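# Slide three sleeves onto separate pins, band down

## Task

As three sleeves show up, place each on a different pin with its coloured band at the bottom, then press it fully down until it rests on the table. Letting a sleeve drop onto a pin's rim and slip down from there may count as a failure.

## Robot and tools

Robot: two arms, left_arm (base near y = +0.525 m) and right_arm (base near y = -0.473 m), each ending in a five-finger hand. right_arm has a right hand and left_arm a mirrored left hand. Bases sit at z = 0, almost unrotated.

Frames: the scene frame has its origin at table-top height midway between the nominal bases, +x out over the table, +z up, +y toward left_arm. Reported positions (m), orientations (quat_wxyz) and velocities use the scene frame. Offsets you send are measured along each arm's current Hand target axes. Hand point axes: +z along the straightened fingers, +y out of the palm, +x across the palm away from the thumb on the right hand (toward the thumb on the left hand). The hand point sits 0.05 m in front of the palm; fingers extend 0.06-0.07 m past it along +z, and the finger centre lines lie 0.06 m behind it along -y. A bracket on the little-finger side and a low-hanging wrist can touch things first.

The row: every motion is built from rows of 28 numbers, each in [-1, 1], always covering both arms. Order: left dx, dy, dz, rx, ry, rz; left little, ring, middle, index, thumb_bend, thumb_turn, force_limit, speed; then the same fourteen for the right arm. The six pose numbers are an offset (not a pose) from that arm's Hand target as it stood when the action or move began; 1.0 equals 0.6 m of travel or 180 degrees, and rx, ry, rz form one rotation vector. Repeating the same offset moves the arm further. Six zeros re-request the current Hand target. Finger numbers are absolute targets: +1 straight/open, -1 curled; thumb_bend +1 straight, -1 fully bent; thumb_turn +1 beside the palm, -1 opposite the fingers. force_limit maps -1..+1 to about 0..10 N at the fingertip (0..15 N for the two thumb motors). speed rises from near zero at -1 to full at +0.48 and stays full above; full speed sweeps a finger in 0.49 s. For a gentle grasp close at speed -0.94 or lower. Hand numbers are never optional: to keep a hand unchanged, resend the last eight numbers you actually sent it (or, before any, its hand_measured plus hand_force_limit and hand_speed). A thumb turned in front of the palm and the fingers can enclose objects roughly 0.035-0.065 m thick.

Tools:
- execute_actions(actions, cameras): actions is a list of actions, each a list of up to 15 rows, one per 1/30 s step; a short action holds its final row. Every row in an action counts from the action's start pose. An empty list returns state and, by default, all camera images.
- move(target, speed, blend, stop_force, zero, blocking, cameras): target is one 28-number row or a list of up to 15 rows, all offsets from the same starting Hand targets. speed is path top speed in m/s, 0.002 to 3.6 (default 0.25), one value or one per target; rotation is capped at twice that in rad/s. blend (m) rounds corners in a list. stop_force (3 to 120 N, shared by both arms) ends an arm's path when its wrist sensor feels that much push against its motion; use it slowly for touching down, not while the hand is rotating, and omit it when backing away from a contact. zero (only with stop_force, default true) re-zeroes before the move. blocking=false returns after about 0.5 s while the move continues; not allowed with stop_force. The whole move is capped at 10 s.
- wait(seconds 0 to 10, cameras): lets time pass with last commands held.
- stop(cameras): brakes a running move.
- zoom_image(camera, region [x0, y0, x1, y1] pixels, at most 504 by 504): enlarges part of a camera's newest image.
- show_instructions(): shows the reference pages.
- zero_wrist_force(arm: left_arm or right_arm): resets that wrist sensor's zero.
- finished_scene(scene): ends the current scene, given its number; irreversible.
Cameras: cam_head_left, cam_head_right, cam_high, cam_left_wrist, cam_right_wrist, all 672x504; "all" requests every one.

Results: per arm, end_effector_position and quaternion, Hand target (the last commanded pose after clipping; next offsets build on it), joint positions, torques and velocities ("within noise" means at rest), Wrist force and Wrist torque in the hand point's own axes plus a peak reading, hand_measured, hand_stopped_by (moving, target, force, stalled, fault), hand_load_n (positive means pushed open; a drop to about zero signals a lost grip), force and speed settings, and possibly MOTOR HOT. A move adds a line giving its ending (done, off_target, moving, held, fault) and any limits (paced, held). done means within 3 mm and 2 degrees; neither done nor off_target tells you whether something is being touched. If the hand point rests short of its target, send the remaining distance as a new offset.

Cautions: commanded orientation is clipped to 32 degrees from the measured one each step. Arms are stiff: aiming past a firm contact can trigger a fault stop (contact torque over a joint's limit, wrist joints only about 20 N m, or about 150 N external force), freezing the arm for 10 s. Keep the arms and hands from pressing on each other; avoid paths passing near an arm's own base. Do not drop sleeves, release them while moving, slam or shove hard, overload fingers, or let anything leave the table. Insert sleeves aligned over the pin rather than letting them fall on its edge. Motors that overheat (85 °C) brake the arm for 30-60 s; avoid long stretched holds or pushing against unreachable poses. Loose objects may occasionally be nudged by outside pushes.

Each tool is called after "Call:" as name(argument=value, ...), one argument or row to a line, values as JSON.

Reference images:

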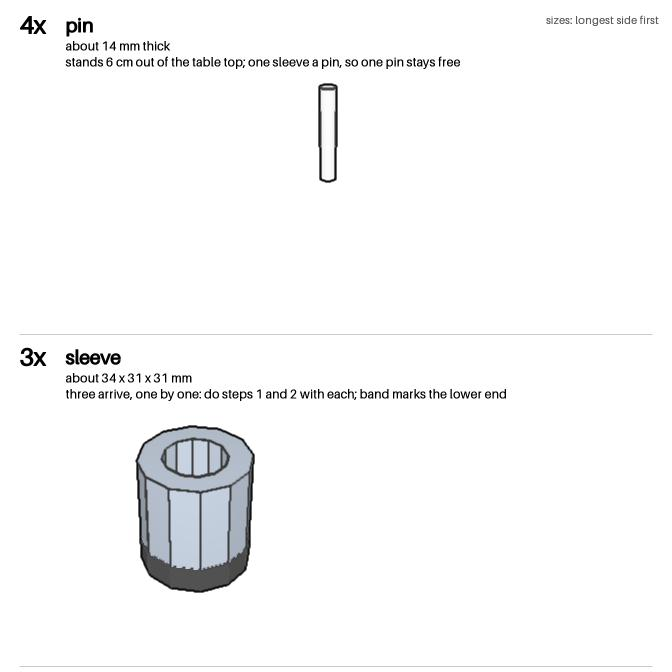

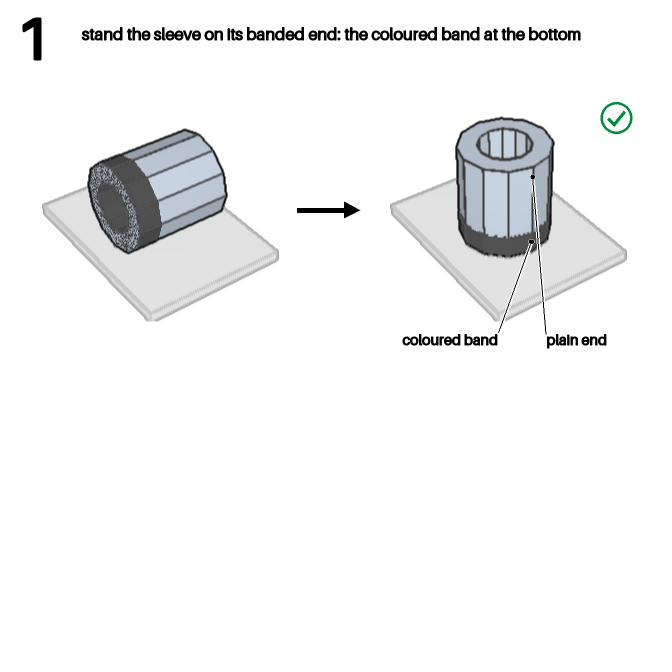

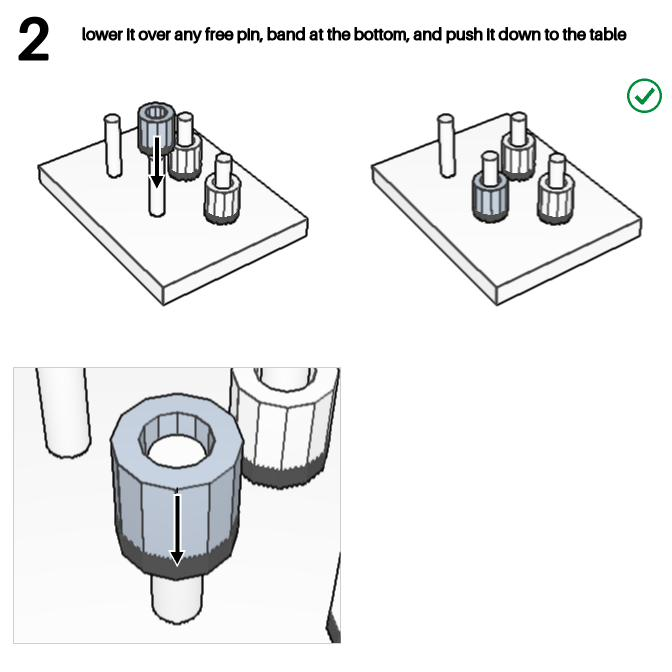

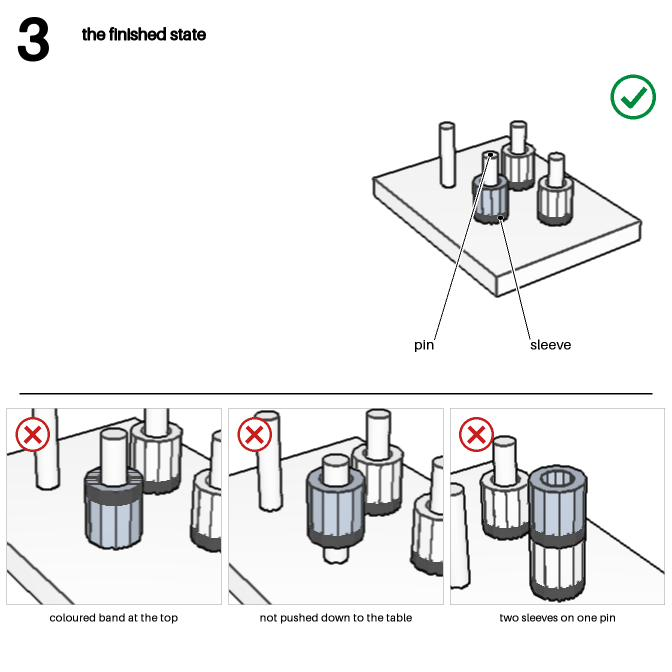

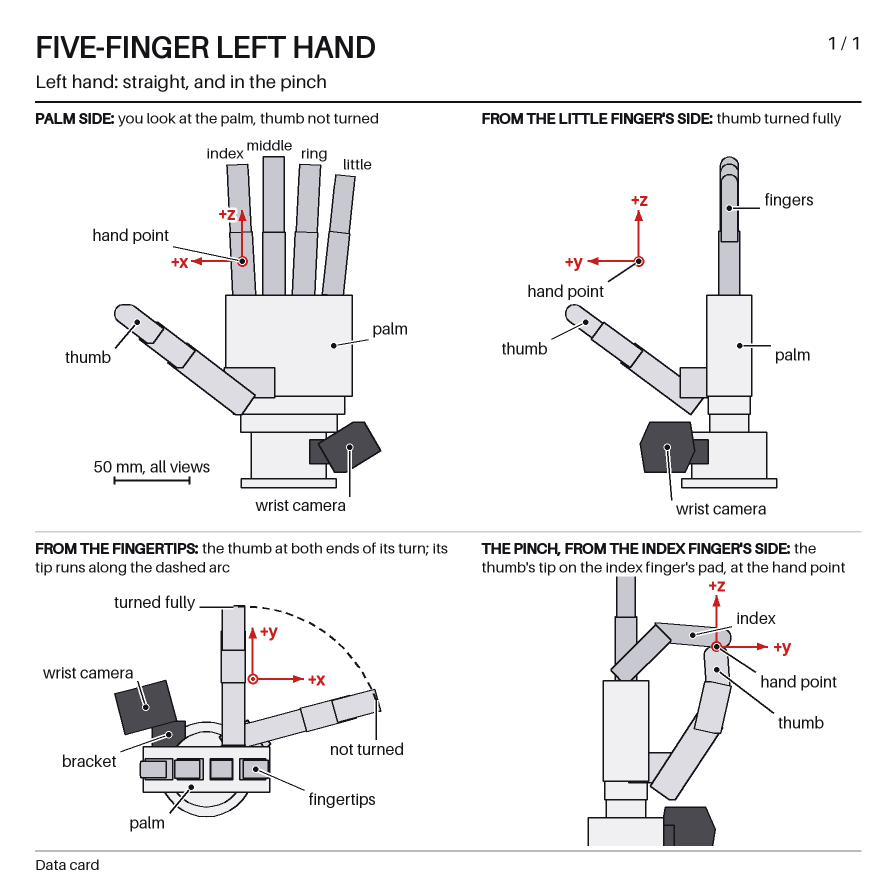

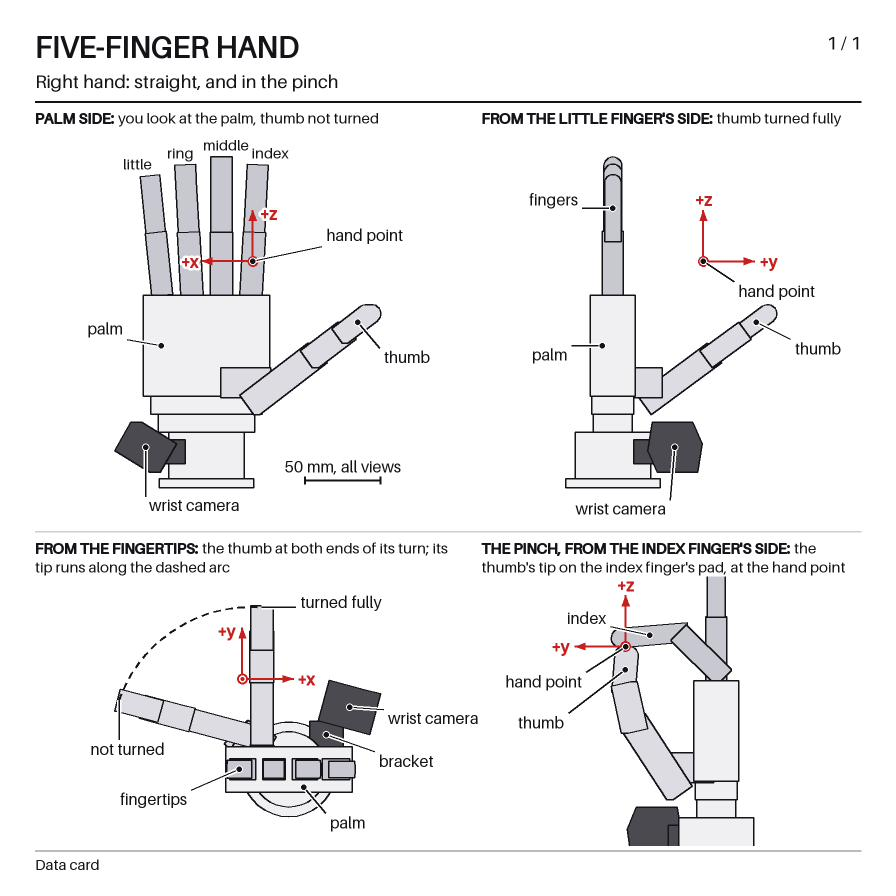

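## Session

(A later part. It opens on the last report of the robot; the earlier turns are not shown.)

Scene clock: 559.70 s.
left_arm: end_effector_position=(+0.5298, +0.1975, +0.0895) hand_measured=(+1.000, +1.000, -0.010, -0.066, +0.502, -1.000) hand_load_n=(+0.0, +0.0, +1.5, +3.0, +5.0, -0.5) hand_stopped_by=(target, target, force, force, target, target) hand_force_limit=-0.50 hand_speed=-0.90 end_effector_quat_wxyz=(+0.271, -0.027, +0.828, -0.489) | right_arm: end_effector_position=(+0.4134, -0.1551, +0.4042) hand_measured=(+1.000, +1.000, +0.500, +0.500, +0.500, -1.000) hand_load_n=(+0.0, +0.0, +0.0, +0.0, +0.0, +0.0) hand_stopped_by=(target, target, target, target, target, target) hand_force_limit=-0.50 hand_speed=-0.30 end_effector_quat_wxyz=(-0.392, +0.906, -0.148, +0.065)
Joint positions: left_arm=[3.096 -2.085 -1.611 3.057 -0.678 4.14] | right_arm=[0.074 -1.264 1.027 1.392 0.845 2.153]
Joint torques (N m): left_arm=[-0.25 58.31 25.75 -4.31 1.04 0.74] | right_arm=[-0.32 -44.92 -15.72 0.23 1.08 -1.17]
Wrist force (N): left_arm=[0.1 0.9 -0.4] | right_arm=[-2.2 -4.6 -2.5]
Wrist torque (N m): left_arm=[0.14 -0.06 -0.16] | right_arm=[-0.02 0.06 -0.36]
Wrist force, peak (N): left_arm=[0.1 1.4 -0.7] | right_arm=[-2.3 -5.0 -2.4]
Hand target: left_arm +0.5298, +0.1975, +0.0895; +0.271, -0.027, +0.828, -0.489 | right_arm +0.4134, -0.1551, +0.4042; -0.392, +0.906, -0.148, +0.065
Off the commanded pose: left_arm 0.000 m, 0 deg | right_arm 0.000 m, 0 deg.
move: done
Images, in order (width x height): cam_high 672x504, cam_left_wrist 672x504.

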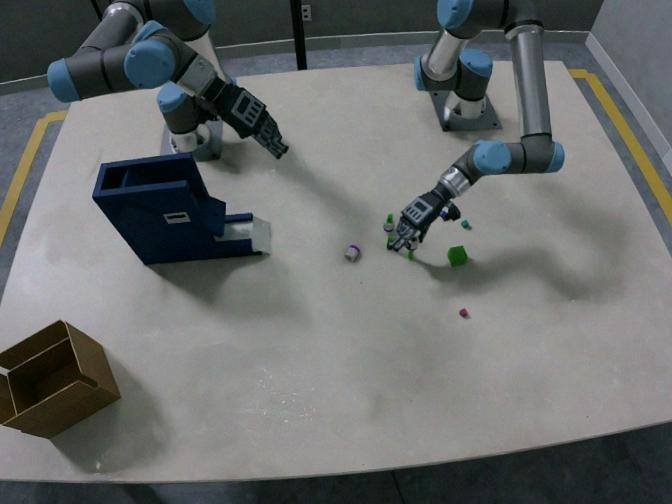

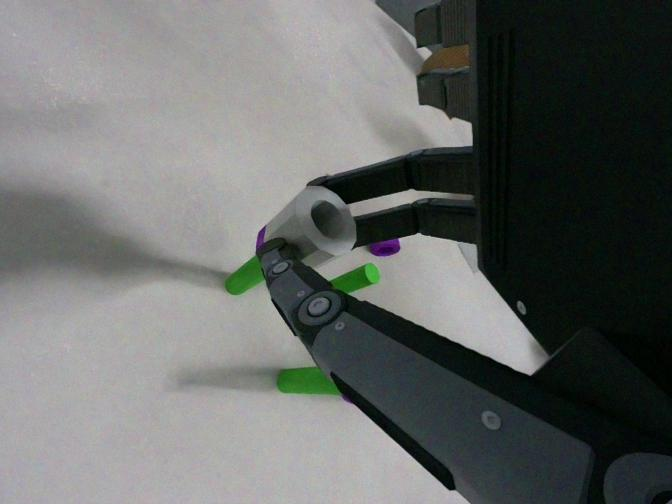

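Call:
move(
  target=[
    [-0.0003,0.0005,-0.0008,0,0,0,1,1,-0.2,-0.2,0.5,-1,-0.5,-0.9,0,0,0,0,0,0,1,1,0.5,0.5,0.5,-1,-0.5,-0.3],
    [0.0057,0.0122,0.0044,0,0,0,1,1,-0.2,-0.2,0.5,-1,-0.5,-0.9,0,0,0,0,0,0,1,1,0.5,0.5,0.5,-1,-0.5,-0.3],
  ],
  speed=0.015,
  stop_force=3,
  cameras=["cam_left_wrist","cam_high"],
)

Call:
zoom_image(
  camera="cam_left_wrist",
  region=[200, 160, 375, 305],
)

Scene clock: 570.97 s.
left_arm: end_effector_position=(+0.5298, +0.1982, +0.0810) hand_measured=(+1.000, +1.000, -0.010, -0.066, +0.502, -1.000) hand_load_n=(+0.0, +0.0, +2.0, +3.5, +5.0, -0.5) hand_stopped_by=(target, target, force, force, target, target) hand_force_limit=-0.50 hand_speed=-0.90 end_effector_quat_wxyz=(+0.271, -0.027, +0.828, -0.489) | right_arm: end_effector_position=(+0.4134, -0.1551, +0.4042) hand_measured=(+1.000, +1.000, +0.500, +0.500, +0.500, -1.000) hand_load_n=(+0.0, +0.0, +0.0, +0.0, +0.0, +0.0) hand_stopped_by=(target, target, target, target, target, target) hand_force_limit=-0.50 hand_speed=-0.30 end_effector_quat_wxyz=(-0.392, +0.906, -0.148, +0.065)
Joint positions: left_arm=[3.098 -2.096 -1.62 3.076 -0.677 4.141] | right_arm=[0.074 -1.264 1.027 1.392 0.845 2.153]
Joint torques (N m): left_arm=[-8.36 58.04 30.74 -4.25 0.18 -0.69] | right_arm=[-0.51 -45.08 -15.69 0.3 1.12 -1.14]
Wrist force (N): left_arm=[0.1 1.2 -0.5] | right_arm=[-2.3 -4.7 -2.2]
Wrist torque (N m): left_arm=[0.19 -0.07 -0.17] | right_arm=[-0.06 0.06 -0.36]
Wrist force, peak (N): left_arm=[0.1 1.4 -0.4] | right_arm=[-2.4 -4.8 -2.5]
Hand target: left_arm +0.5298, +0.1982, +0.0810; +0.271, -0.027, +0.828, -0.489 | right_arm +0.4134, -0.1551, +0.4042; -0.392, +0.906, -0.148, +0.065
Off the commanded pose: left_arm 0.000 m, 0 deg | right_arm 0.000 m, 0 deg.
move: done
Images, in order (width x height): cam_high 672x504, cam_left_wrist 672x504.

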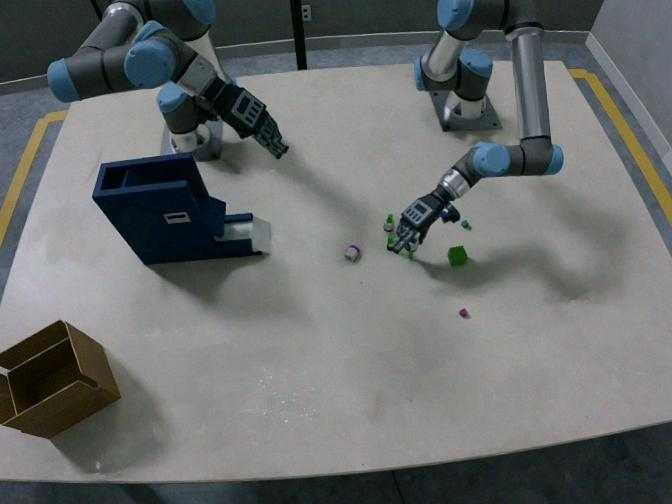

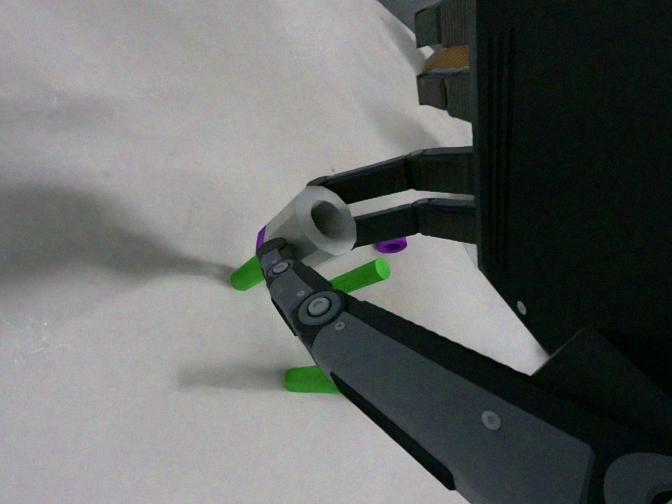

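Scaled by 2.880 from the camera's 672x504 image, which has a finer 960x720 frame.

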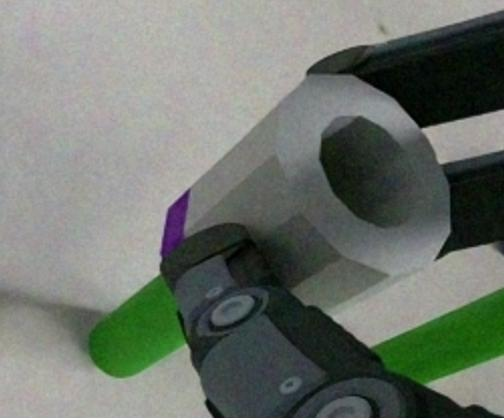

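Call:
move(
  target=[0.0423,0.0828,0.0369,0,0,0,1,1,-0.2,-0.2,0.5,-1,-0.5,-0.9,0,0,0,0,0,0,1,1,0.5,0.5,0.5,-1,-0.5,-0.3],
  speed=0.03,
  stop_force=5,
  cameras=["cam_left_wrist"],
)

Scene clock: 575.77 s.
left_arm: end_effector_position=(+0.5297, +0.1985, +0.0210) hand_measured=(+1.000, +1.000, -0.010, -0.066, +0.502, -1.000) hand_load_n=(+0.0, +0.0, +3.0, +1.5, +4.0, +0.0) hand_stopped_by=(target, target, force, force, target, target) hand_force_limit=-0.50 hand_speed=-0.90 end_effector_quat_wxyz=(+0.271, -0.027, +0.828, -0.489) | right_arm: end_effector_position=(+0.4134, -0.1551, +0.4042) hand_measured=(+1.000, +1.000, +0.500, +0.500, +0.500, -1.000) hand_load_n=(+0.0, +0.0, +0.0, +0.0, +0.0, +0.0) hand_stopped_by=(target, target, target, target, target, target) hand_force_limit=-0.50 hand_speed=-0.30 end_effector_quat_wxyz=(-0.392, +0.906, -0.148, +0.065)
Joint positions: left_arm=[3.098 -2.18 -1.666 3.205 -0.677 4.142] | right_arm=[0.074 -1.264 1.027 1.392 0.845 2.153]
Joint torques (N m): left_arm=[10.45 59.47 29.02 -4.24 1.32 -0.95] | right_arm=[-0.45 -43.79 -15.37 0.26 1.08 -1.21]
Wrist force (N): left_arm=[0.0 1.2 -0.5] | right_arm=[-2.1 -4.6 -2.1]
Wrist torque (N m): left_arm=[0.18 -0.05 -0.18] | right_arm=[-0.05 0.03 -0.35]
Wrist force, peak (N): left_arm=[-0.8 -3.7 -2.1] | right_arm=[-2.2 -4.8 -2.4]
Hand target: left_arm +0.5297, +0.1985, +0.0210; +0.271, -0.027, +0.828, -0.489 | right_arm +0.4134, -0.1551, +0.4042; -0.392, +0.906, -0.148, +0.065
Off the commanded pose: left_arm 0.000 m, 0 deg | right_arm 0.000 m, 0 deg.
move: done
Images, in order (width x height): cam_left_wrist 672x504.

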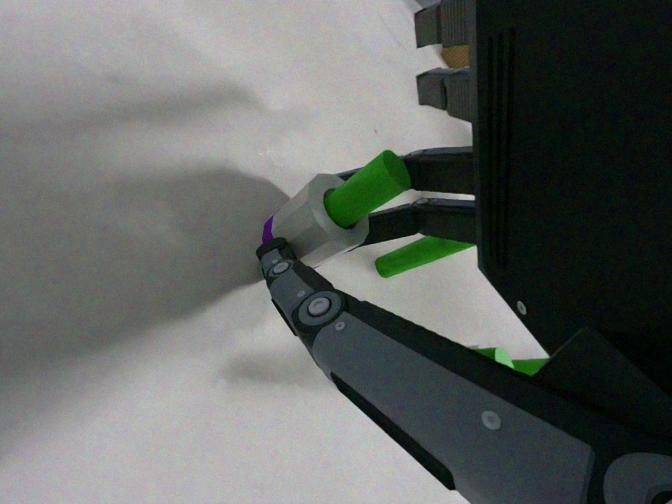

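Call:
move(
  target=[
    [0,0,0,0,0,0,1,1,0.2,0.2,0.5,-1,-0.5,-0.8,0,0,0,0,0,0,1,1,0.5,0.5,0.5,-1,-0.5,-0.3],
    [0,0.0027,-0.0062,0,0,0,1,1,0.2,0.2,0.5,-1,-0.5,-0.8,0,0,0,0,0,0,1,1,0.5,0.5,0.5,-1,-0.5,-0.3],
    [-0.0775,-0.1491,-0.0738,0,0,0,1,1,0.2,0.2,0.5,-1,-0.5,-0.8,0,0,0,0,0,0,1,1,0.5,0.5,0.5,-1,-0.5,-0.3],
  ],
  speed=[0.05,0.04,0.15],
  blend=[0,0.001,0],
  cameras=["cam_high","cam_left_wrist"],
)

Scene clock: 589.70 s.
left_arm: end_effector_position=(+0.5285, +0.2016, +0.1310) hand_measured=(+1.000, +1.000, +0.200, +0.200, +0.500, -1.000) hand_load_n=(+0.0, +0.0, +0.0, +0.0, +0.0, +0.0) hand_stopped_by=(target, target, target, target, target, target) hand_force_limit=-0.50 hand_speed=-0.80 end_effector_quat_wxyz=(+0.271, -0.027, +0.828, -0.489) | right_arm: end_effector_position=(+0.4134, -0.1551, +0.4042) hand_measured=(+1.000, +1.000, +0.500, +0.500, +0.500, -1.000) hand_load_n=(+0.0, +0.0, +0.0, +0.0, +0.5, +0.0) hand_stopped_by=(target, target, target, target, target, target) hand_force_limit=-0.50 hand_speed=-0.30 end_effector_quat_wxyz=(-0.392, +0.906, -0.148, +0.065)
Joint positions: left_arm=[3.105 -2.034 -1.573 2.961 -0.671 4.148] | right_arm=[0.074 -1.264 1.027 1.392 0.845 2.153]
Joint torques (N m): left_arm=[-2.58 56.04 15.42 -0.61 0.46 -0.38] | right_arm=[-1.45 -43.91 -15.09 0.35 1.03 -1.08]
Wrist force (N): left_arm=[-0.3 0.8 -0.3] | right_arm=[-2.2 -4.5 -2.1]
Wrist torque (N m): left_arm=[0.13 0.00 -0.18] | right_arm=[-0.03 0.03 -0.35]
Wrist force, peak (N): left_arm=[0.4 2.5 -0.4] | right_arm=[-2.3 -5.0 -2.1]
Hand target: left_arm +0.5284, +0.2017, +0.1311; +0.271, -0.027, +0.828, -0.489 | right_arm +0.4134, -0.1551, +0.4042; -0.392, +0.906, -0.148, +0.065
Off the commanded pose: left_arm 0.000 m, 0 deg | right_arm 0.000 m, 0 deg.
move: done
Images, in order (width x height): cam_high 672x504, cam_left_wrist 672x504.

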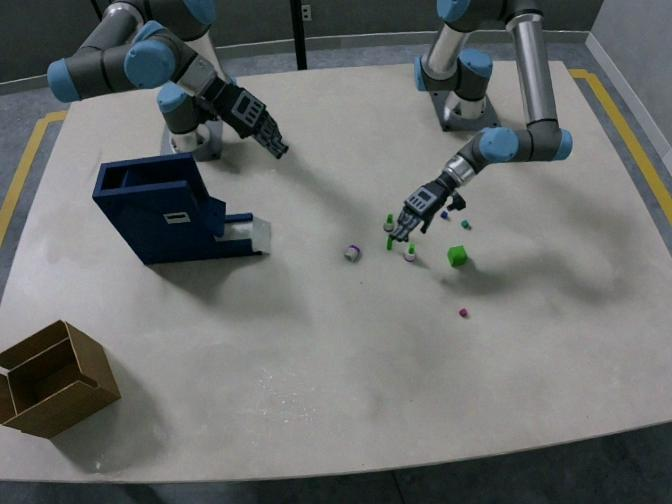

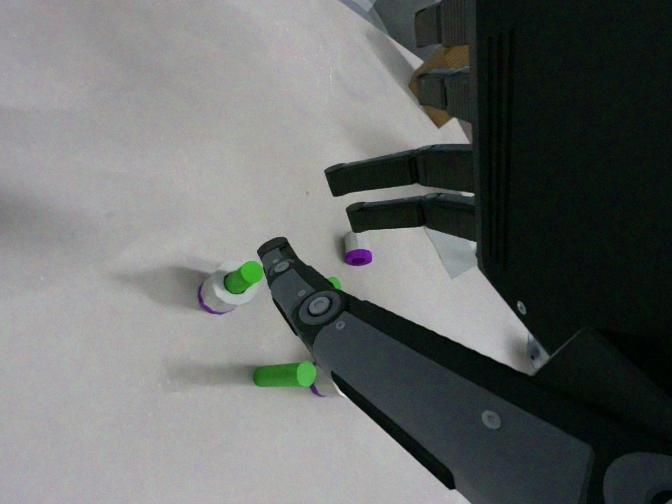

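Call:
move(
  target=[0.1225,-0.1173,0.1952,-0.0315,0.2591,0.0066,1,1,0.5,0.5,0.5,-1,-0.5,-0.8,0,0,0,0,0,0,1,1,0.5,0.5,0.5,-1,-0.5,-0.3],
  speed=0.3,
  cameras=["cam_high","cam_left_wrist"],
)

Call:
zoom_image(
  camera="cam_left_wrist",
  region=[170, 150, 350, 290],
)

Scene clock: 594.07 s.
left_arm: end_effector_position=(+0.5049, +0.0498, +0.1139) hand_measured=(+1.000, +1.000, +0.500, +0.500, +0.500, -1.000) hand_load_n=(+0.0, +0.0, +0.0, +0.0, +0.0, +0.0) hand_stopped_by=(target, target, target, target, target, target) hand_force_limit=-0.50 hand_speed=-0.80 end_effector_quat_wxyz=(-0.053, +0.159, +0.889, -0.427) | right_arm: end_effector_position=(+0.4134, -0.1551, +0.4042) hand_measured=(+1.000, +1.000, +0.500, +0.500, +0.500, -1.000) hand_load_n=(+0.0, +0.0, +0.0, +0.0, +0.0, +0.0) hand_stopped_by=(target, target, target, target, target, target) hand_force_limit=-0.50 hand_speed=-0.30 end_effector_quat_wxyz=(-0.392, +0.906, -0.148, +0.065)
Joint positions: left_arm=[2.831 -2.931 -0.035 1.396 -0.681 4.765] | right_arm=[0.074 -1.264 1.027 1.392 0.845 2.153]
Joint torques (N m): left_arm=[-12.97 75.69 26.91 -7.67 -1.1 -0.15] | right_arm=[-1.28 -43.2 -14.77 0.34 1.15 -1.22]
Wrist force (N): left_arm=[-1.0 1.0 -0.4] | right_arm=[-2.1 -4.5 -2.6]
Wrist torque (N m): left_arm=[0.14 0.14 -0.23] | right_arm=[0.00 0.06 -0.35]
Wrist force, peak (N): left_arm=[0.0 1.4 -1.2] | right_arm=[-2.3 -4.9 -2.4]
Hand target: left_arm +0.5061, +0.0491, +0.1142; -0.075, +0.164, +0.891, -0.417 | right_arm +0.4134, -0.1551, +0.4042; -0.392, +0.906, -0.148, +0.065
Off the commanded pose: left_arm 0.001 m, 3 deg | right_arm 0.000 m, 0 deg.
elbow stopped short (left arm): the move would have taken joint 3 (elbow) straighter than the controller allows.
move: off_target (left_arm)
Images, in order (width x height): cam_high 672x504, cam_left_wrist 672x504.

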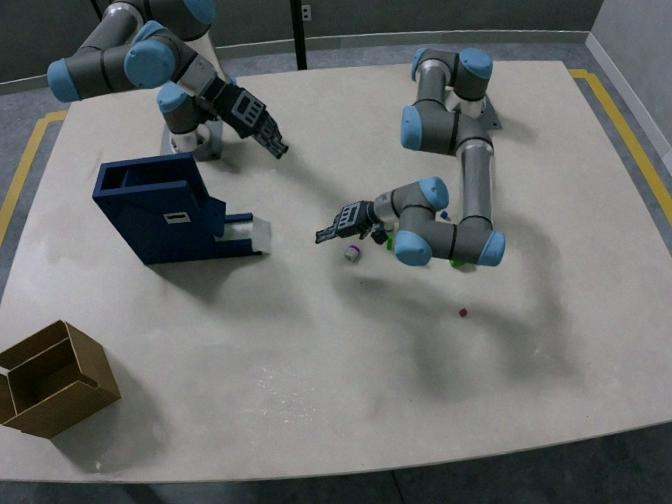

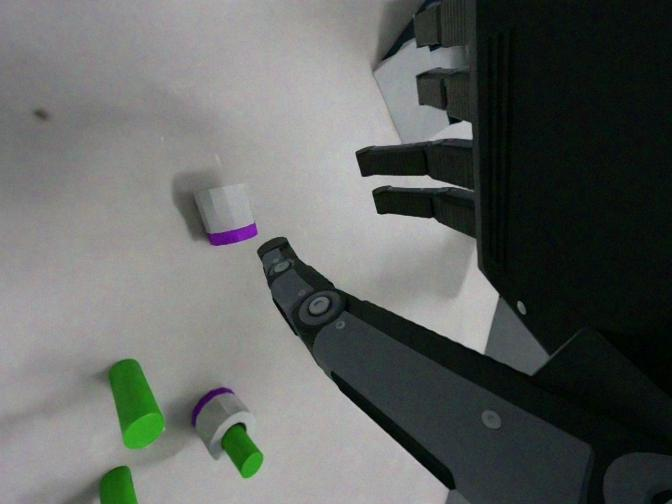

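Scaled by 2.800 from the camera's 672x504 image, which has a finer 960x720 frame.

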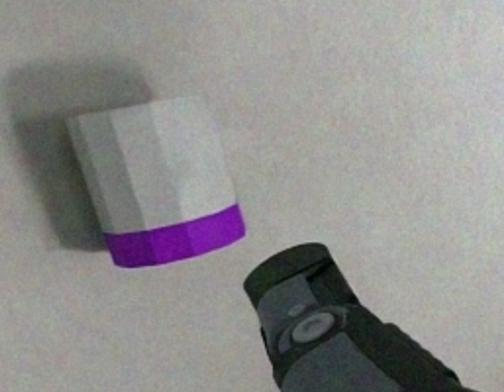

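Call:
move(
  target=[-0.0045,0.0770,0.0490,0,-0.0085,-0.0071,1,1,0.5,0.5,0.5,-1,-0.5,-0.8,0,0,0,0,0,0,1,1,0.5,0.5,0.5,-1,-0.5,-0.3],
  speed=0.12,
  cameras=["cam_high","cam_left_wrist"],
)

Call:
zoom_image(
  camera="cam_left_wrist",
  region=[190, 130, 370, 270],
)

Scene clock: 606.03 s.
left_arm: end_effector_position=(+0.5108, +0.0551, +0.0598) hand_measured=(+1.000, +1.000, +0.500, +0.500, +0.500, -1.000) hand_load_n=(+0.0, +0.0, +0.0, +0.0, +0.0, +0.0) hand_stopped_by=(target, target, target, target, target, target) hand_force_limit=-0.50 hand_speed=-0.80 end_effector_quat_wxyz=(-0.065, +0.148, +0.894, -0.419) end_effector_velocity=(-0.001, +0.000, +0.001) end_effector_angular_velocity=(+0.001, +0.007, +0.001) | right_arm: end_effector_position=(+0.4134, -0.1551, +0.4042) hand_measured=(+1.000, +1.000, +0.500, +0.500, +0.500, -1.000) hand_load_n=(+0.0, +0.0, +0.0, +0.0, +0.0, +0.0) hand_stopped_by=(target, target, target, target, target, target) hand_force_limit=-0.50 hand_speed=-0.30 end_effector_quat_wxyz=(-0.392, +0.906, -0.148, +0.065)
Joint positions: left_arm=[2.837 -3.001 -0.035 1.436 -0.696 4.76] | right_arm=[0.074 -1.264 1.027 1.392 0.845 2.153]
Joint velocities: left_arm=[0 0 0 -0.006 0.001 -0.001] | right_arm=[within noise]
Joint torques (N m): left_arm=[-0.76 85.57 24.23 -7.58 2.98 0.8] | right_arm=[-1.85 -43.63 -15.84 0.3 0.96 -1.26]
Wrist force (N): left_arm=[-0.6 1.0 -0.4] | right_arm=[-2.1 -4.9 -2.3]
Wrist torque (N m): left_arm=[0.17 0.09 -0.19] | right_arm=[-0.09 0.04 -0.36]
Wrist force, peak (N): left_arm=[-0.8 2.3 0.3] | right_arm=[-2.3 -5.0 -2.3]
Hand target: left_arm +0.5112, +0.0547, +0.0599; -0.068, +0.149, +0.894, -0.418 | right_arm +0.4134, -0.1551, +0.4042; -0.392, +0.906, -0.148, +0.065
Off the commanded pose: left_arm 0.001 m, 0 deg | right_arm 0.000 m, 0 deg.
elbow stopped short (left arm): the move would have taken joint 3 (elbow) straighter than the controller allows.
move: done
Images, in order (width x height): cam_high 672x504, cam_left_wrist 672x504.

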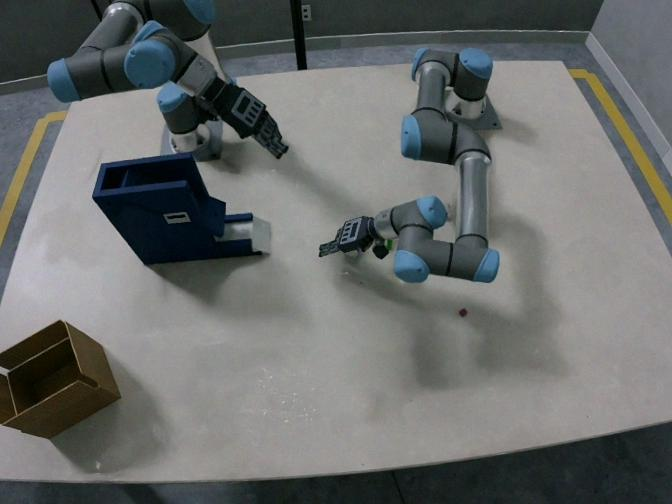

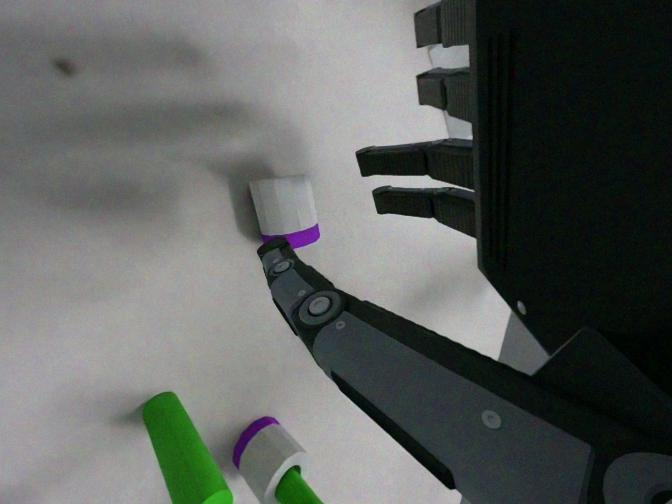

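Scaled by 2.800 from the camera's 672x504 image, which has a finer 960x720 frame.

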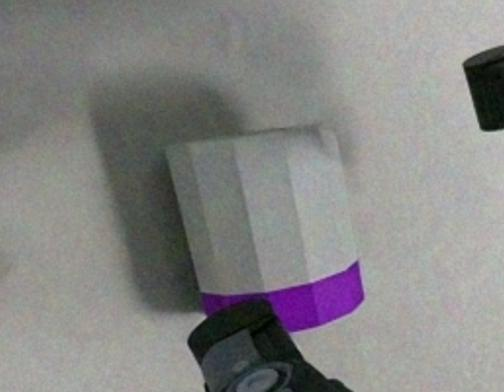

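Call:
move(
  target=[
    [0.0005,0.0373,0.0333,0,0.0149,0.0125,1,1,0.5,0.5,0.5,-1,-0.5,-0.9,0,0,0,0,0,0,1,1,0.5,0.5,0.5,-1,-0.5,-0.3],
    [0.0005,0.0373,0.0333,0,0.0149,0.0125,1,1,-0.2,-0.2,0.5,-1,-0.5,-0.9,0,0,0,0,0,0,1,1,0.5,0.5,0.5,-1,-0.5,-0.3],
  ],
  speed=[0.05,0.05],
  cameras=["cam_left_wrist"],
)

Call:
zoom_image(
  camera="cam_left_wrist",
  region=[230, 140, 410, 300],
)

Scene clock: 617.53 s.
left_arm: end_effector_position=(+0.5096, +0.0544, +0.0298) hand_measured=(+1.000, +1.000, -0.002, -0.028, +0.502, -1.000) hand_load_n=(+0.0, +0.0, +1.0, +5.0, +6.0, -1.0) hand_stopped_by=(target, target, force, force, target, target) hand_force_limit=-0.50 hand_speed=-0.90 end_effector_quat_wxyz=(-0.069, +0.173, +0.888, -0.420) | right_arm: end_effector_position=(+0.4134, -0.1551, +0.4042) hand_measured=(+1.000, +1.000, +0.500, +0.500, +0.500, -1.000) hand_load_n=(+0.0, +0.0, +0.0, +0.0, +0.0, +0.0) hand_stopped_by=(target, target, target, target, target, target) hand_force_limit=-0.50 hand_speed=-0.30 end_effector_quat_wxyz=(-0.392, +0.906, -0.148, +0.065)
Joint positions: left_arm=[2.834 -3.043 -0.035 1.437 -0.694 4.833] | right_arm=[0.074 -1.264 1.027 1.392 0.845 2.153]
Joint torques (N m): left_arm=[8.74 86.87 30.72 -7.27 -0.68 0.84] | right_arm=[-2.78 -42.12 -15.95 0.41 1.01 -1.2]
Wrist force (N): left_arm=[-0.5 1.2 0.0] | right_arm=[-2.1 -4.7 -2.2]
Wrist torque (N m): left_arm=[0.15 0.09 -0.20] | right_arm=[-0.05 0.03 -0.35]
Wrist force, peak (N): left_arm=[-0.7 1.8 0.3] | right_arm=[-2.3 -4.9 -2.3]
Hand target: left_arm +0.5107, +0.0538, +0.0299; -0.081, +0.176, +0.889, -0.416 | right_arm +0.4134, -0.1551, +0.4042; -0.392, +0.906, -0.148, +0.065
Off the commanded pose: left_arm 0.001 m, 1 deg | right_arm 0.000 m, 0 deg.
elbow stopped short (left arm): the move would have taken joint 3 (elbow) straighter than the controller allows.
move: done
Images, in order (width x height): cam_left_wrist 672x504.

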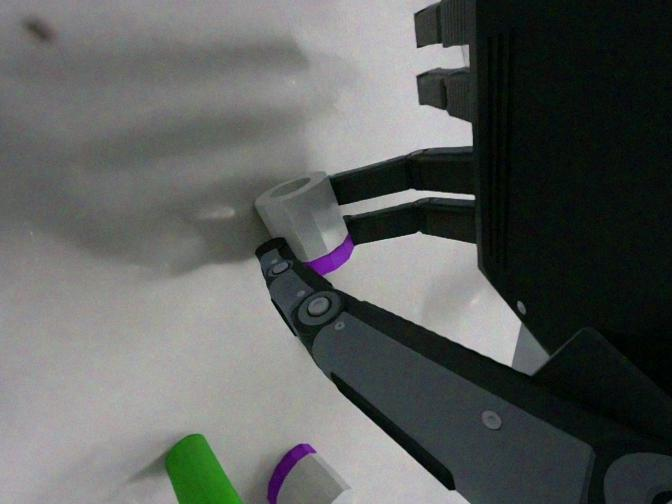

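Scaled by 2.800 from the camera's 672x504 image, which has a finer 960x720 frame.

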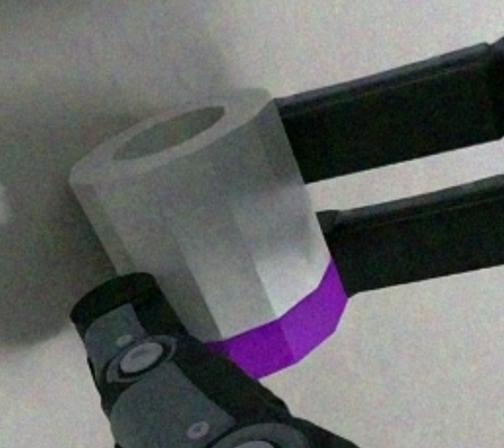

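Call:
move(
  target=[
    [0.0222,-0.0500,-0.0442,0,0,0,1,1,-0.2,-0.2,0.5,-1,-0.5,-0.9,0,0,0,0,0,0,1,1,0.5,0.5,0.5,-1,-0.5,-0.3],
    [0.1050,-0.1137,-0.0857,0,0,0,1,1,-0.2,-0.2,0.5,-1,-0.5,-0.9,0,0,0,0,0,0,1,1,0.5,0.5,0.5,-1,-0.5,-0.3],
    [0.3167,-0.1305,-0.0797,-0.1387,-0.3918,0.1932,1,1,-0.2,-0.2,0.5,-1,-0.5,-0.9,0,0,0,0,0,0,1,1,0.5,0.5,0.5,-1,-0.5,-0.3],
  ],
  speed=[0.1,0.2,0.3],
  blend=[0.015,0.03,0],
  cameras=["cam_high","cam_left_wrist"],
)

Scene clock: 629.97 s.
left_arm: end_effector_position=(+0.3295, +0.1135, +0.1201) hand_measured=(+1.000, +1.000, -0.002, -0.028, +0.502, -1.000) hand_load_n=(+0.0, +0.0, +0.5, +5.0, +5.5, -1.0) hand_stopped_by=(target, target, force, force, target, target) hand_force_limit=-0.50 hand_speed=-0.90 end_effector_quat_wxyz=(+0.591, +0.161, +0.748, -0.257) | right_arm: end_effector_position=(+0.4134, -0.1551, +0.4042) hand_measured=(+1.000, +1.000, +0.500, +0.500, +0.500, -1.000) hand_load_n=(+0.0, +0.0, +0.0, +0.0, +0.0, +0.0) hand_stopped_by=(target, target, target, target, target, target) hand_force_limit=-0.50 hand_speed=-0.30 end_effector_quat_wxyz=(-0.392, +0.906, -0.148, +0.065)
Joint positions: left_arm=[2.414 -1.733 -2.202 3.763 -1.664 4.498] | right_arm=[0.074 -1.264 1.027 1.392 0.845 2.153]
Joint torques (N m): left_arm=[4.49 37.48 21.46 3.9 -2.11 0.63] | right_arm=[-2.94 -41.26 -16.02 0.36 1.06 -1.21]
Wrist force (N): left_arm=[0.2 0.4 -0.1] | right_arm=[-2.1 -4.7 -2.3]
Wrist torque (N m): left_arm=[0.08 -0.03 -0.08] | right_arm=[-0.05 0.04 -0.36]
Wrist force, peak (N): left_arm=[-1.9 1.7 -0.2] | right_arm=[-2.5 -4.8 -2.5]
Hand target: left_arm +0.3296, +0.1136, +0.1201; +0.591, +0.161, +0.748, -0.257 | right_arm +0.4134, -0.1551, +0.4042; -0.392, +0.906, -0.148, +0.065
Off the commanded pose: left_arm 0.000 m, 0 deg | right_arm 0.000 m, 0 deg.
move: done
Images, in order (width x height): cam_high 672x504, cam_left_wrist 672x504.

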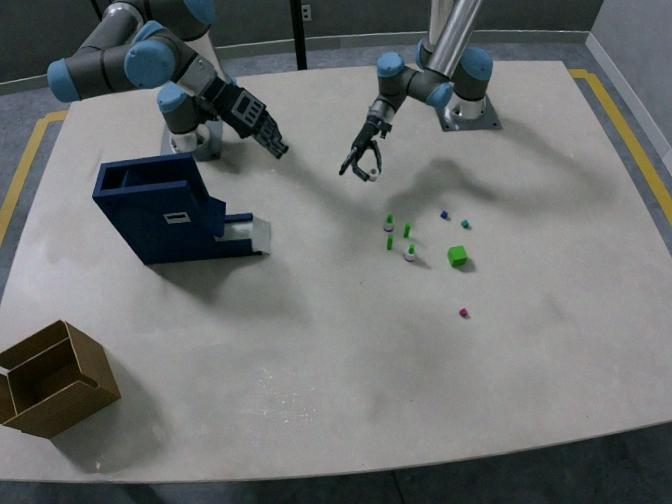

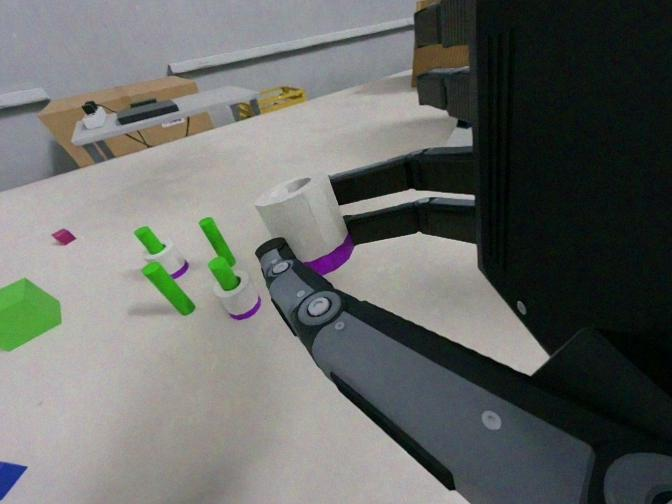

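Call:
move(
  target=[
    [0.1368,0.0281,0.0236,0,0,0,1,1,-0.2,-0.2,0.5,-1,-0.5,-0.9,0,0,0,0,0,0,1,1,0.5,0.5,0.5,-1,-0.5,-0.3],
    [0.1771,0.0364,0.0305,0,0,0,1,1,-0.2,-0.2,0.5,-1,-0.5,-0.9,0,0,0,0,0,0,1,1,0.5,0.5,0.5,-1,-0.5,-0.3],
  ],
  speed=[0.08,0.015],
  stop_force=3,
  cameras=["cam_left_wrist"],
)

Scene clock: 637.87 s.
left_arm: end_effector_position=(+0.3295, +0.1142, +0.0156) hand_measured=(+1.000, +1.000, -0.002, -0.028, +0.502, -1.000) hand_load_n=(+0.0, +0.0, +0.5, +5.0, +5.5, -1.5) hand_stopped_by=(target, target, force, force, target, target) hand_force_limit=-0.50 hand_speed=-0.90 end_effector_quat_wxyz=(+0.591, +0.161, +0.748, -0.257) | right_arm: end_effector_position=(+0.4134, -0.1551, +0.4042) hand_measured=(+1.000, +1.000, +0.500, +0.500, +0.500, -1.000) hand_load_n=(+0.0, +0.0, +0.0, +0.0, +0.0, +0.0) hand_stopped_by=(target, target, target, target, target, target) hand_force_limit=-0.50 hand_speed=-0.30 end_effector_quat_wxyz=(-0.392, +0.906, -0.148, +0.065)
Joint positions: left_arm=[2.416 -1.988 -2.274 4.091 -1.663 4.499] | right_arm=[0.074 -1.264 1.027 1.392 0.845 2.153]
Joint torques (N m): left_arm=[9.64 28.94 21.8 2.54 0.62 0.6] | right_arm=[-2.66 -41.93 -15.22 0.25 1.14 -1.21]
Wrist force (N): left_arm=[-1.9 -0.2 -0.5] | right_arm=[-2.1 -4.5 -2.2]
Wrist torque (N m): left_arm=[0.06 0.00 -0.16] | right_arm=[-0.02 0.03 -0.34]
Wrist force, peak (N): left_arm=[-6.6 -2.6 -2.6] | right_arm=[-2.4 -4.9 -2.4]
Hand target: left_arm +0.3295, +0.1142, +0.0156; +0.591, +0.161, +0.748, -0.257 (not the last commanded pose) | right_arm +0.4134, -0.1551, +0.4042; -0.392, +0.906, -0.148, +0.065
Off the commanded pose: left_arm 0.005 m, 0 deg | right_arm 0.000 m, 0 deg.
move: contact (left_arm); path passed 1 of 2 targets
Images, in order (width x height): cam_left_wrist 672x504.

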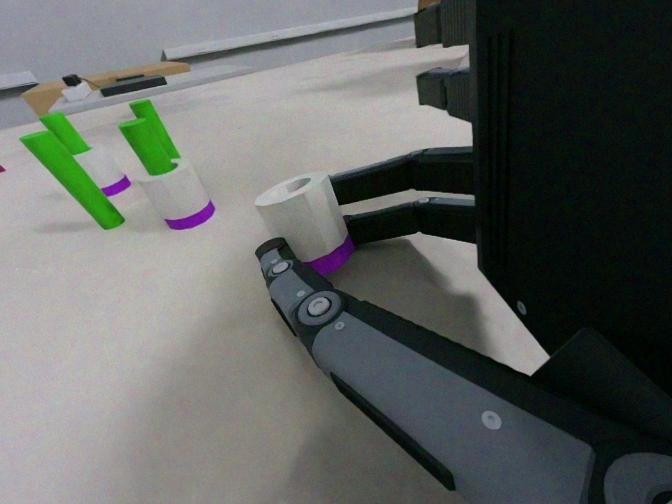

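Call:
move(
  target=[
    [0,0,0,0,0,0,1,1,0.5,0.5,0.5,-1,-0.45,-0.8,0,0,0,0,0,0,1,1,0.5,0.5,0.5,-1,-0.5,-0.3],
    [-0.0048,0.0075,-0.0112,0,0,0,1,1,0.5,0.5,0.5,-1,-0.45,-0.8,0,0,0,0,0,0,1,1,0.5,0.5,0.5,-1,-0.5,-0.3],
    [-0.1449,-0.0211,-0.0353,0,0,0,1,1,0.5,0.5,0.5,-1,-0.45,-0.8,0,0,0,0,0,0,1,1,0.5,0.5,0.5,-1,-0.5,-0.3],
    [-0.1224,-0.0342,-0.0464,0.0835,0.1478,-0.2361,1,1,0.5,0.5,0.5,-1,-0.45,-0.8,0,0,0,0,0,0,1,1,0.5,0.5,0.5,-1,-0.5,-0.3],
  ],
  speed=[0.05,0.03,0.12,0.25],
  blend=[0,0.003,0.02,0],
  cameras=["cam_left_wrist","cam_high"],
)

Call:
zoom_image(
  camera="cam_left_wrist",
  region=[200, 220, 310, 330],
)

Scene clock: 648.40 s.
left_arm: end_effector_position=(+0.3146, +0.1181, +0.0953) hand_measured=(+1.000, +1.000, +0.500, +0.500, +0.500, -1.000) hand_load_n=(+0.0, +0.0, +0.0, +0.0, +0.0, +0.0) hand_stopped_by=(target, target, target, target, target, target) hand_force_limit=-0.45 hand_speed=-0.80 end_effector_quat_wxyz=(+0.250, +0.009, +0.829, -0.500) | right_arm: end_effector_position=(+0.4134, -0.1551, +0.4042) hand_measured=(+1.000, +1.000, +0.500, +0.500, +0.500, -1.000) hand_load_n=(+0.5, +0.0, +0.0, +0.0, +0.0, +0.0) hand_stopped_by=(target, target, target, target, target, target) hand_force_limit=-0.50 hand_speed=-0.30 end_effector_quat_wxyz=(-0.392, +0.906, -0.148, +0.065)
Joint positions: left_arm=[2.844 -1.745 -2.068 3.274 -0.816 4.005] | right_arm=[0.074 -1.264 1.027 1.392 0.845 2.153]
Joint torques (N m): left_arm=[-9.63 34.85 10.4 1.7 1.49 -0.88] | right_arm=[-2.95 -40.18 -15.66 0.46 1.02 -1.15]
Wrist force (N): left_arm=[-0.1 1.5 -0.7] | right_arm=[-1.9 -4.5 -2.0]
Wrist torque (N m): left_arm=[0.25 -0.05 -0.11] | right_arm=[-0.05 0.00 -0.34]
Wrist force, peak (N): left_arm=[-10.6 1.5 -5.4] | right_arm=[-2.5 -4.8 -2.2]
Hand target: left_arm +0.3144, +0.1180, +0.0953; +0.250, +0.009, +0.829, -0.501 | right_arm +0.4134, -0.1551, +0.4042; -0.392, +0.906, -0.148, +0.065
Off the commanded pose: left_arm 0.000 m, 0 deg | right_arm 0.000 m, 0 deg.
move: done
Images, in order (width x height): cam_high 672x504, cam_left_wrist 672x504.

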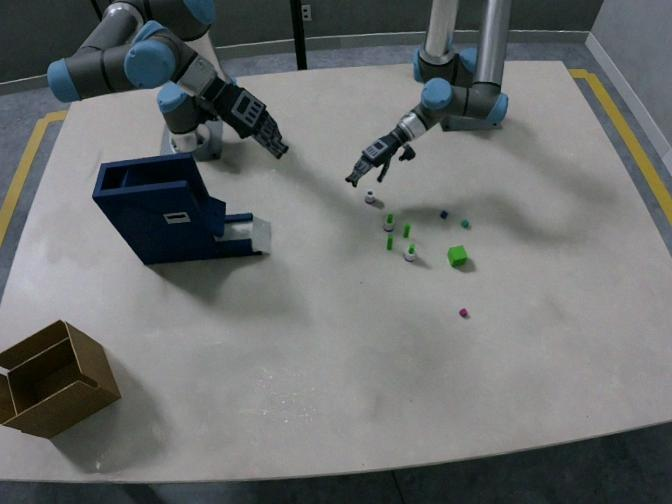

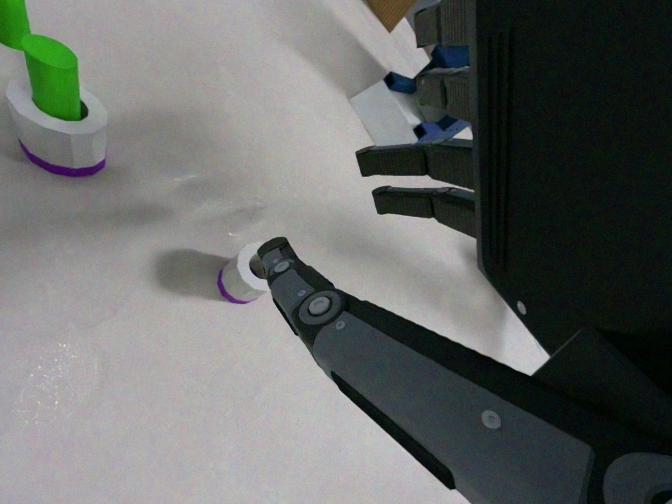

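Scaled by 4.582 from the camera's 672x504 image, which has a finer 960x720 frame.

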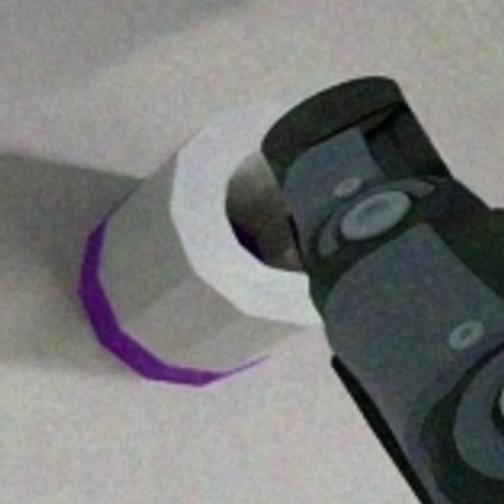

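Call:
move(
  target=[
    [0.0247,0.0462,0.0263,0,0,0,1,1,0.5,0.5,0.5,-1,-0.45,-0.8,0,0,0,0,0,0,1,1,0.5,0.5,0.5,-1,-0.5,-0.3],
    [0.0475,0.0905,0.0465,0,0,0,1,1,0.5,0.5,0.5,-1,-0.45,-0.8,0,0,0,0,0,0,1,1,0.5,0.5,0.5,-1,-0.5,-0.3],
  ],
  speed=[0.08,0.05],
  stop_force=3.5,
  cameras=["cam_left_wrist"],
)

Call:
zoom_image(
  camera="cam_left_wrist",
  region=[240, 160, 390, 285],
)

Scene clock: 658.17 s.
left_arm: end_effector_position=(+0.3153, +0.1151, +0.0280) hand_measured=(+1.000, +1.000, +0.500, +0.500, +0.500, -1.000) hand_load_n=(+0.0, +0.0, +0.0, +0.0, +0.0, +0.0) hand_stopped_by=(target, target, target, target, target, target) hand_force_limit=-0.45 hand_speed=-0.80 end_effector_quat_wxyz=(+0.250, +0.009, +0.829, -0.501) | right_arm: end_effector_position=(+0.4134, -0.1551, +0.4042) hand_measured=(+1.000, +1.000, +0.500, +0.500, +0.500, -1.000) hand_load_n=(+0.0, +0.0, +0.0, +0.0, +0.0, +0.5) hand_stopped_by=(target, target, target, target, target, target) hand_force_limit=-0.50 hand_speed=-0.30 end_effector_quat_wxyz=(-0.392, +0.906, -0.148, +0.065)
Joint positions: left_arm=[2.837 -1.876 -2.128 3.469 -0.823 4] | right_arm=[0.074 -1.264 1.027 1.392 0.845 2.153]
Joint torques (N m): left_arm=[-13.52 40.79 26.3 -3.51 -1.8 -1.4] | right_arm=[-3.92 -40.82 -15.23 0.29 1.08 -1.2]
Wrist force (N): left_arm=[-0.6 1.4 -0.9] | right_arm=[-2.1 -4.7 -2.4]
Wrist torque (N m): left_arm=[0.24 0.02 -0.15] | right_arm=[-0.05 0.04 -0.35]
Wrist force, peak (N): left_arm=[-0.3 2.0 -0.4] | right_arm=[-2.4 -5.0 -2.2]
Hand target: left_arm +0.3153, +0.1151, +0.0280; +0.250, +0.009, +0.829, -0.501 | right_arm +0.4134, -0.1551, +0.4042; -0.392, +0.906, -0.148, +0.065
Off the commanded pose: left_arm 0.000 m, 0 deg | right_arm 0.000 m, 0 deg.
move: done
Images, in order (width x height): cam_left_wrist 672x504.

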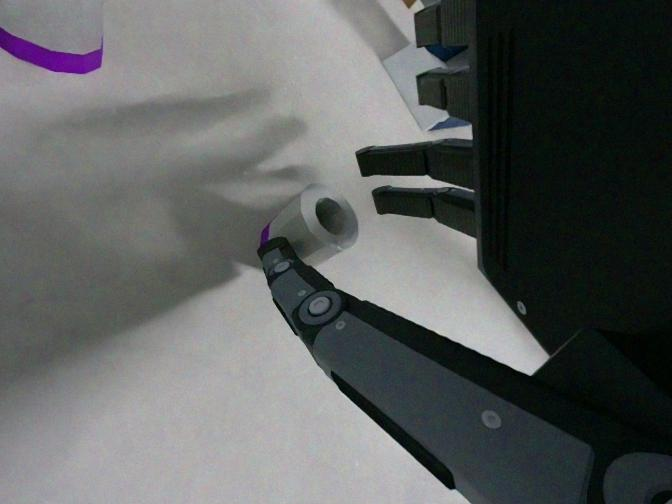

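Scaled by 3.360 from the camera's 672x504 image, which has a finer 960x720 frame.

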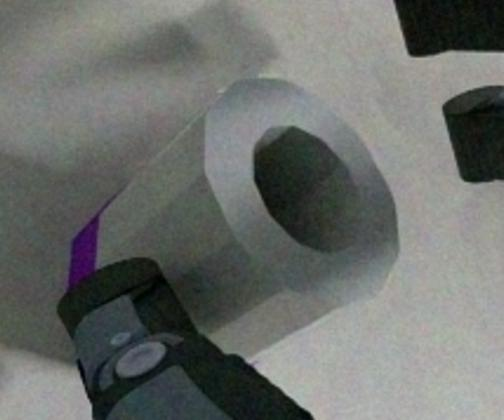

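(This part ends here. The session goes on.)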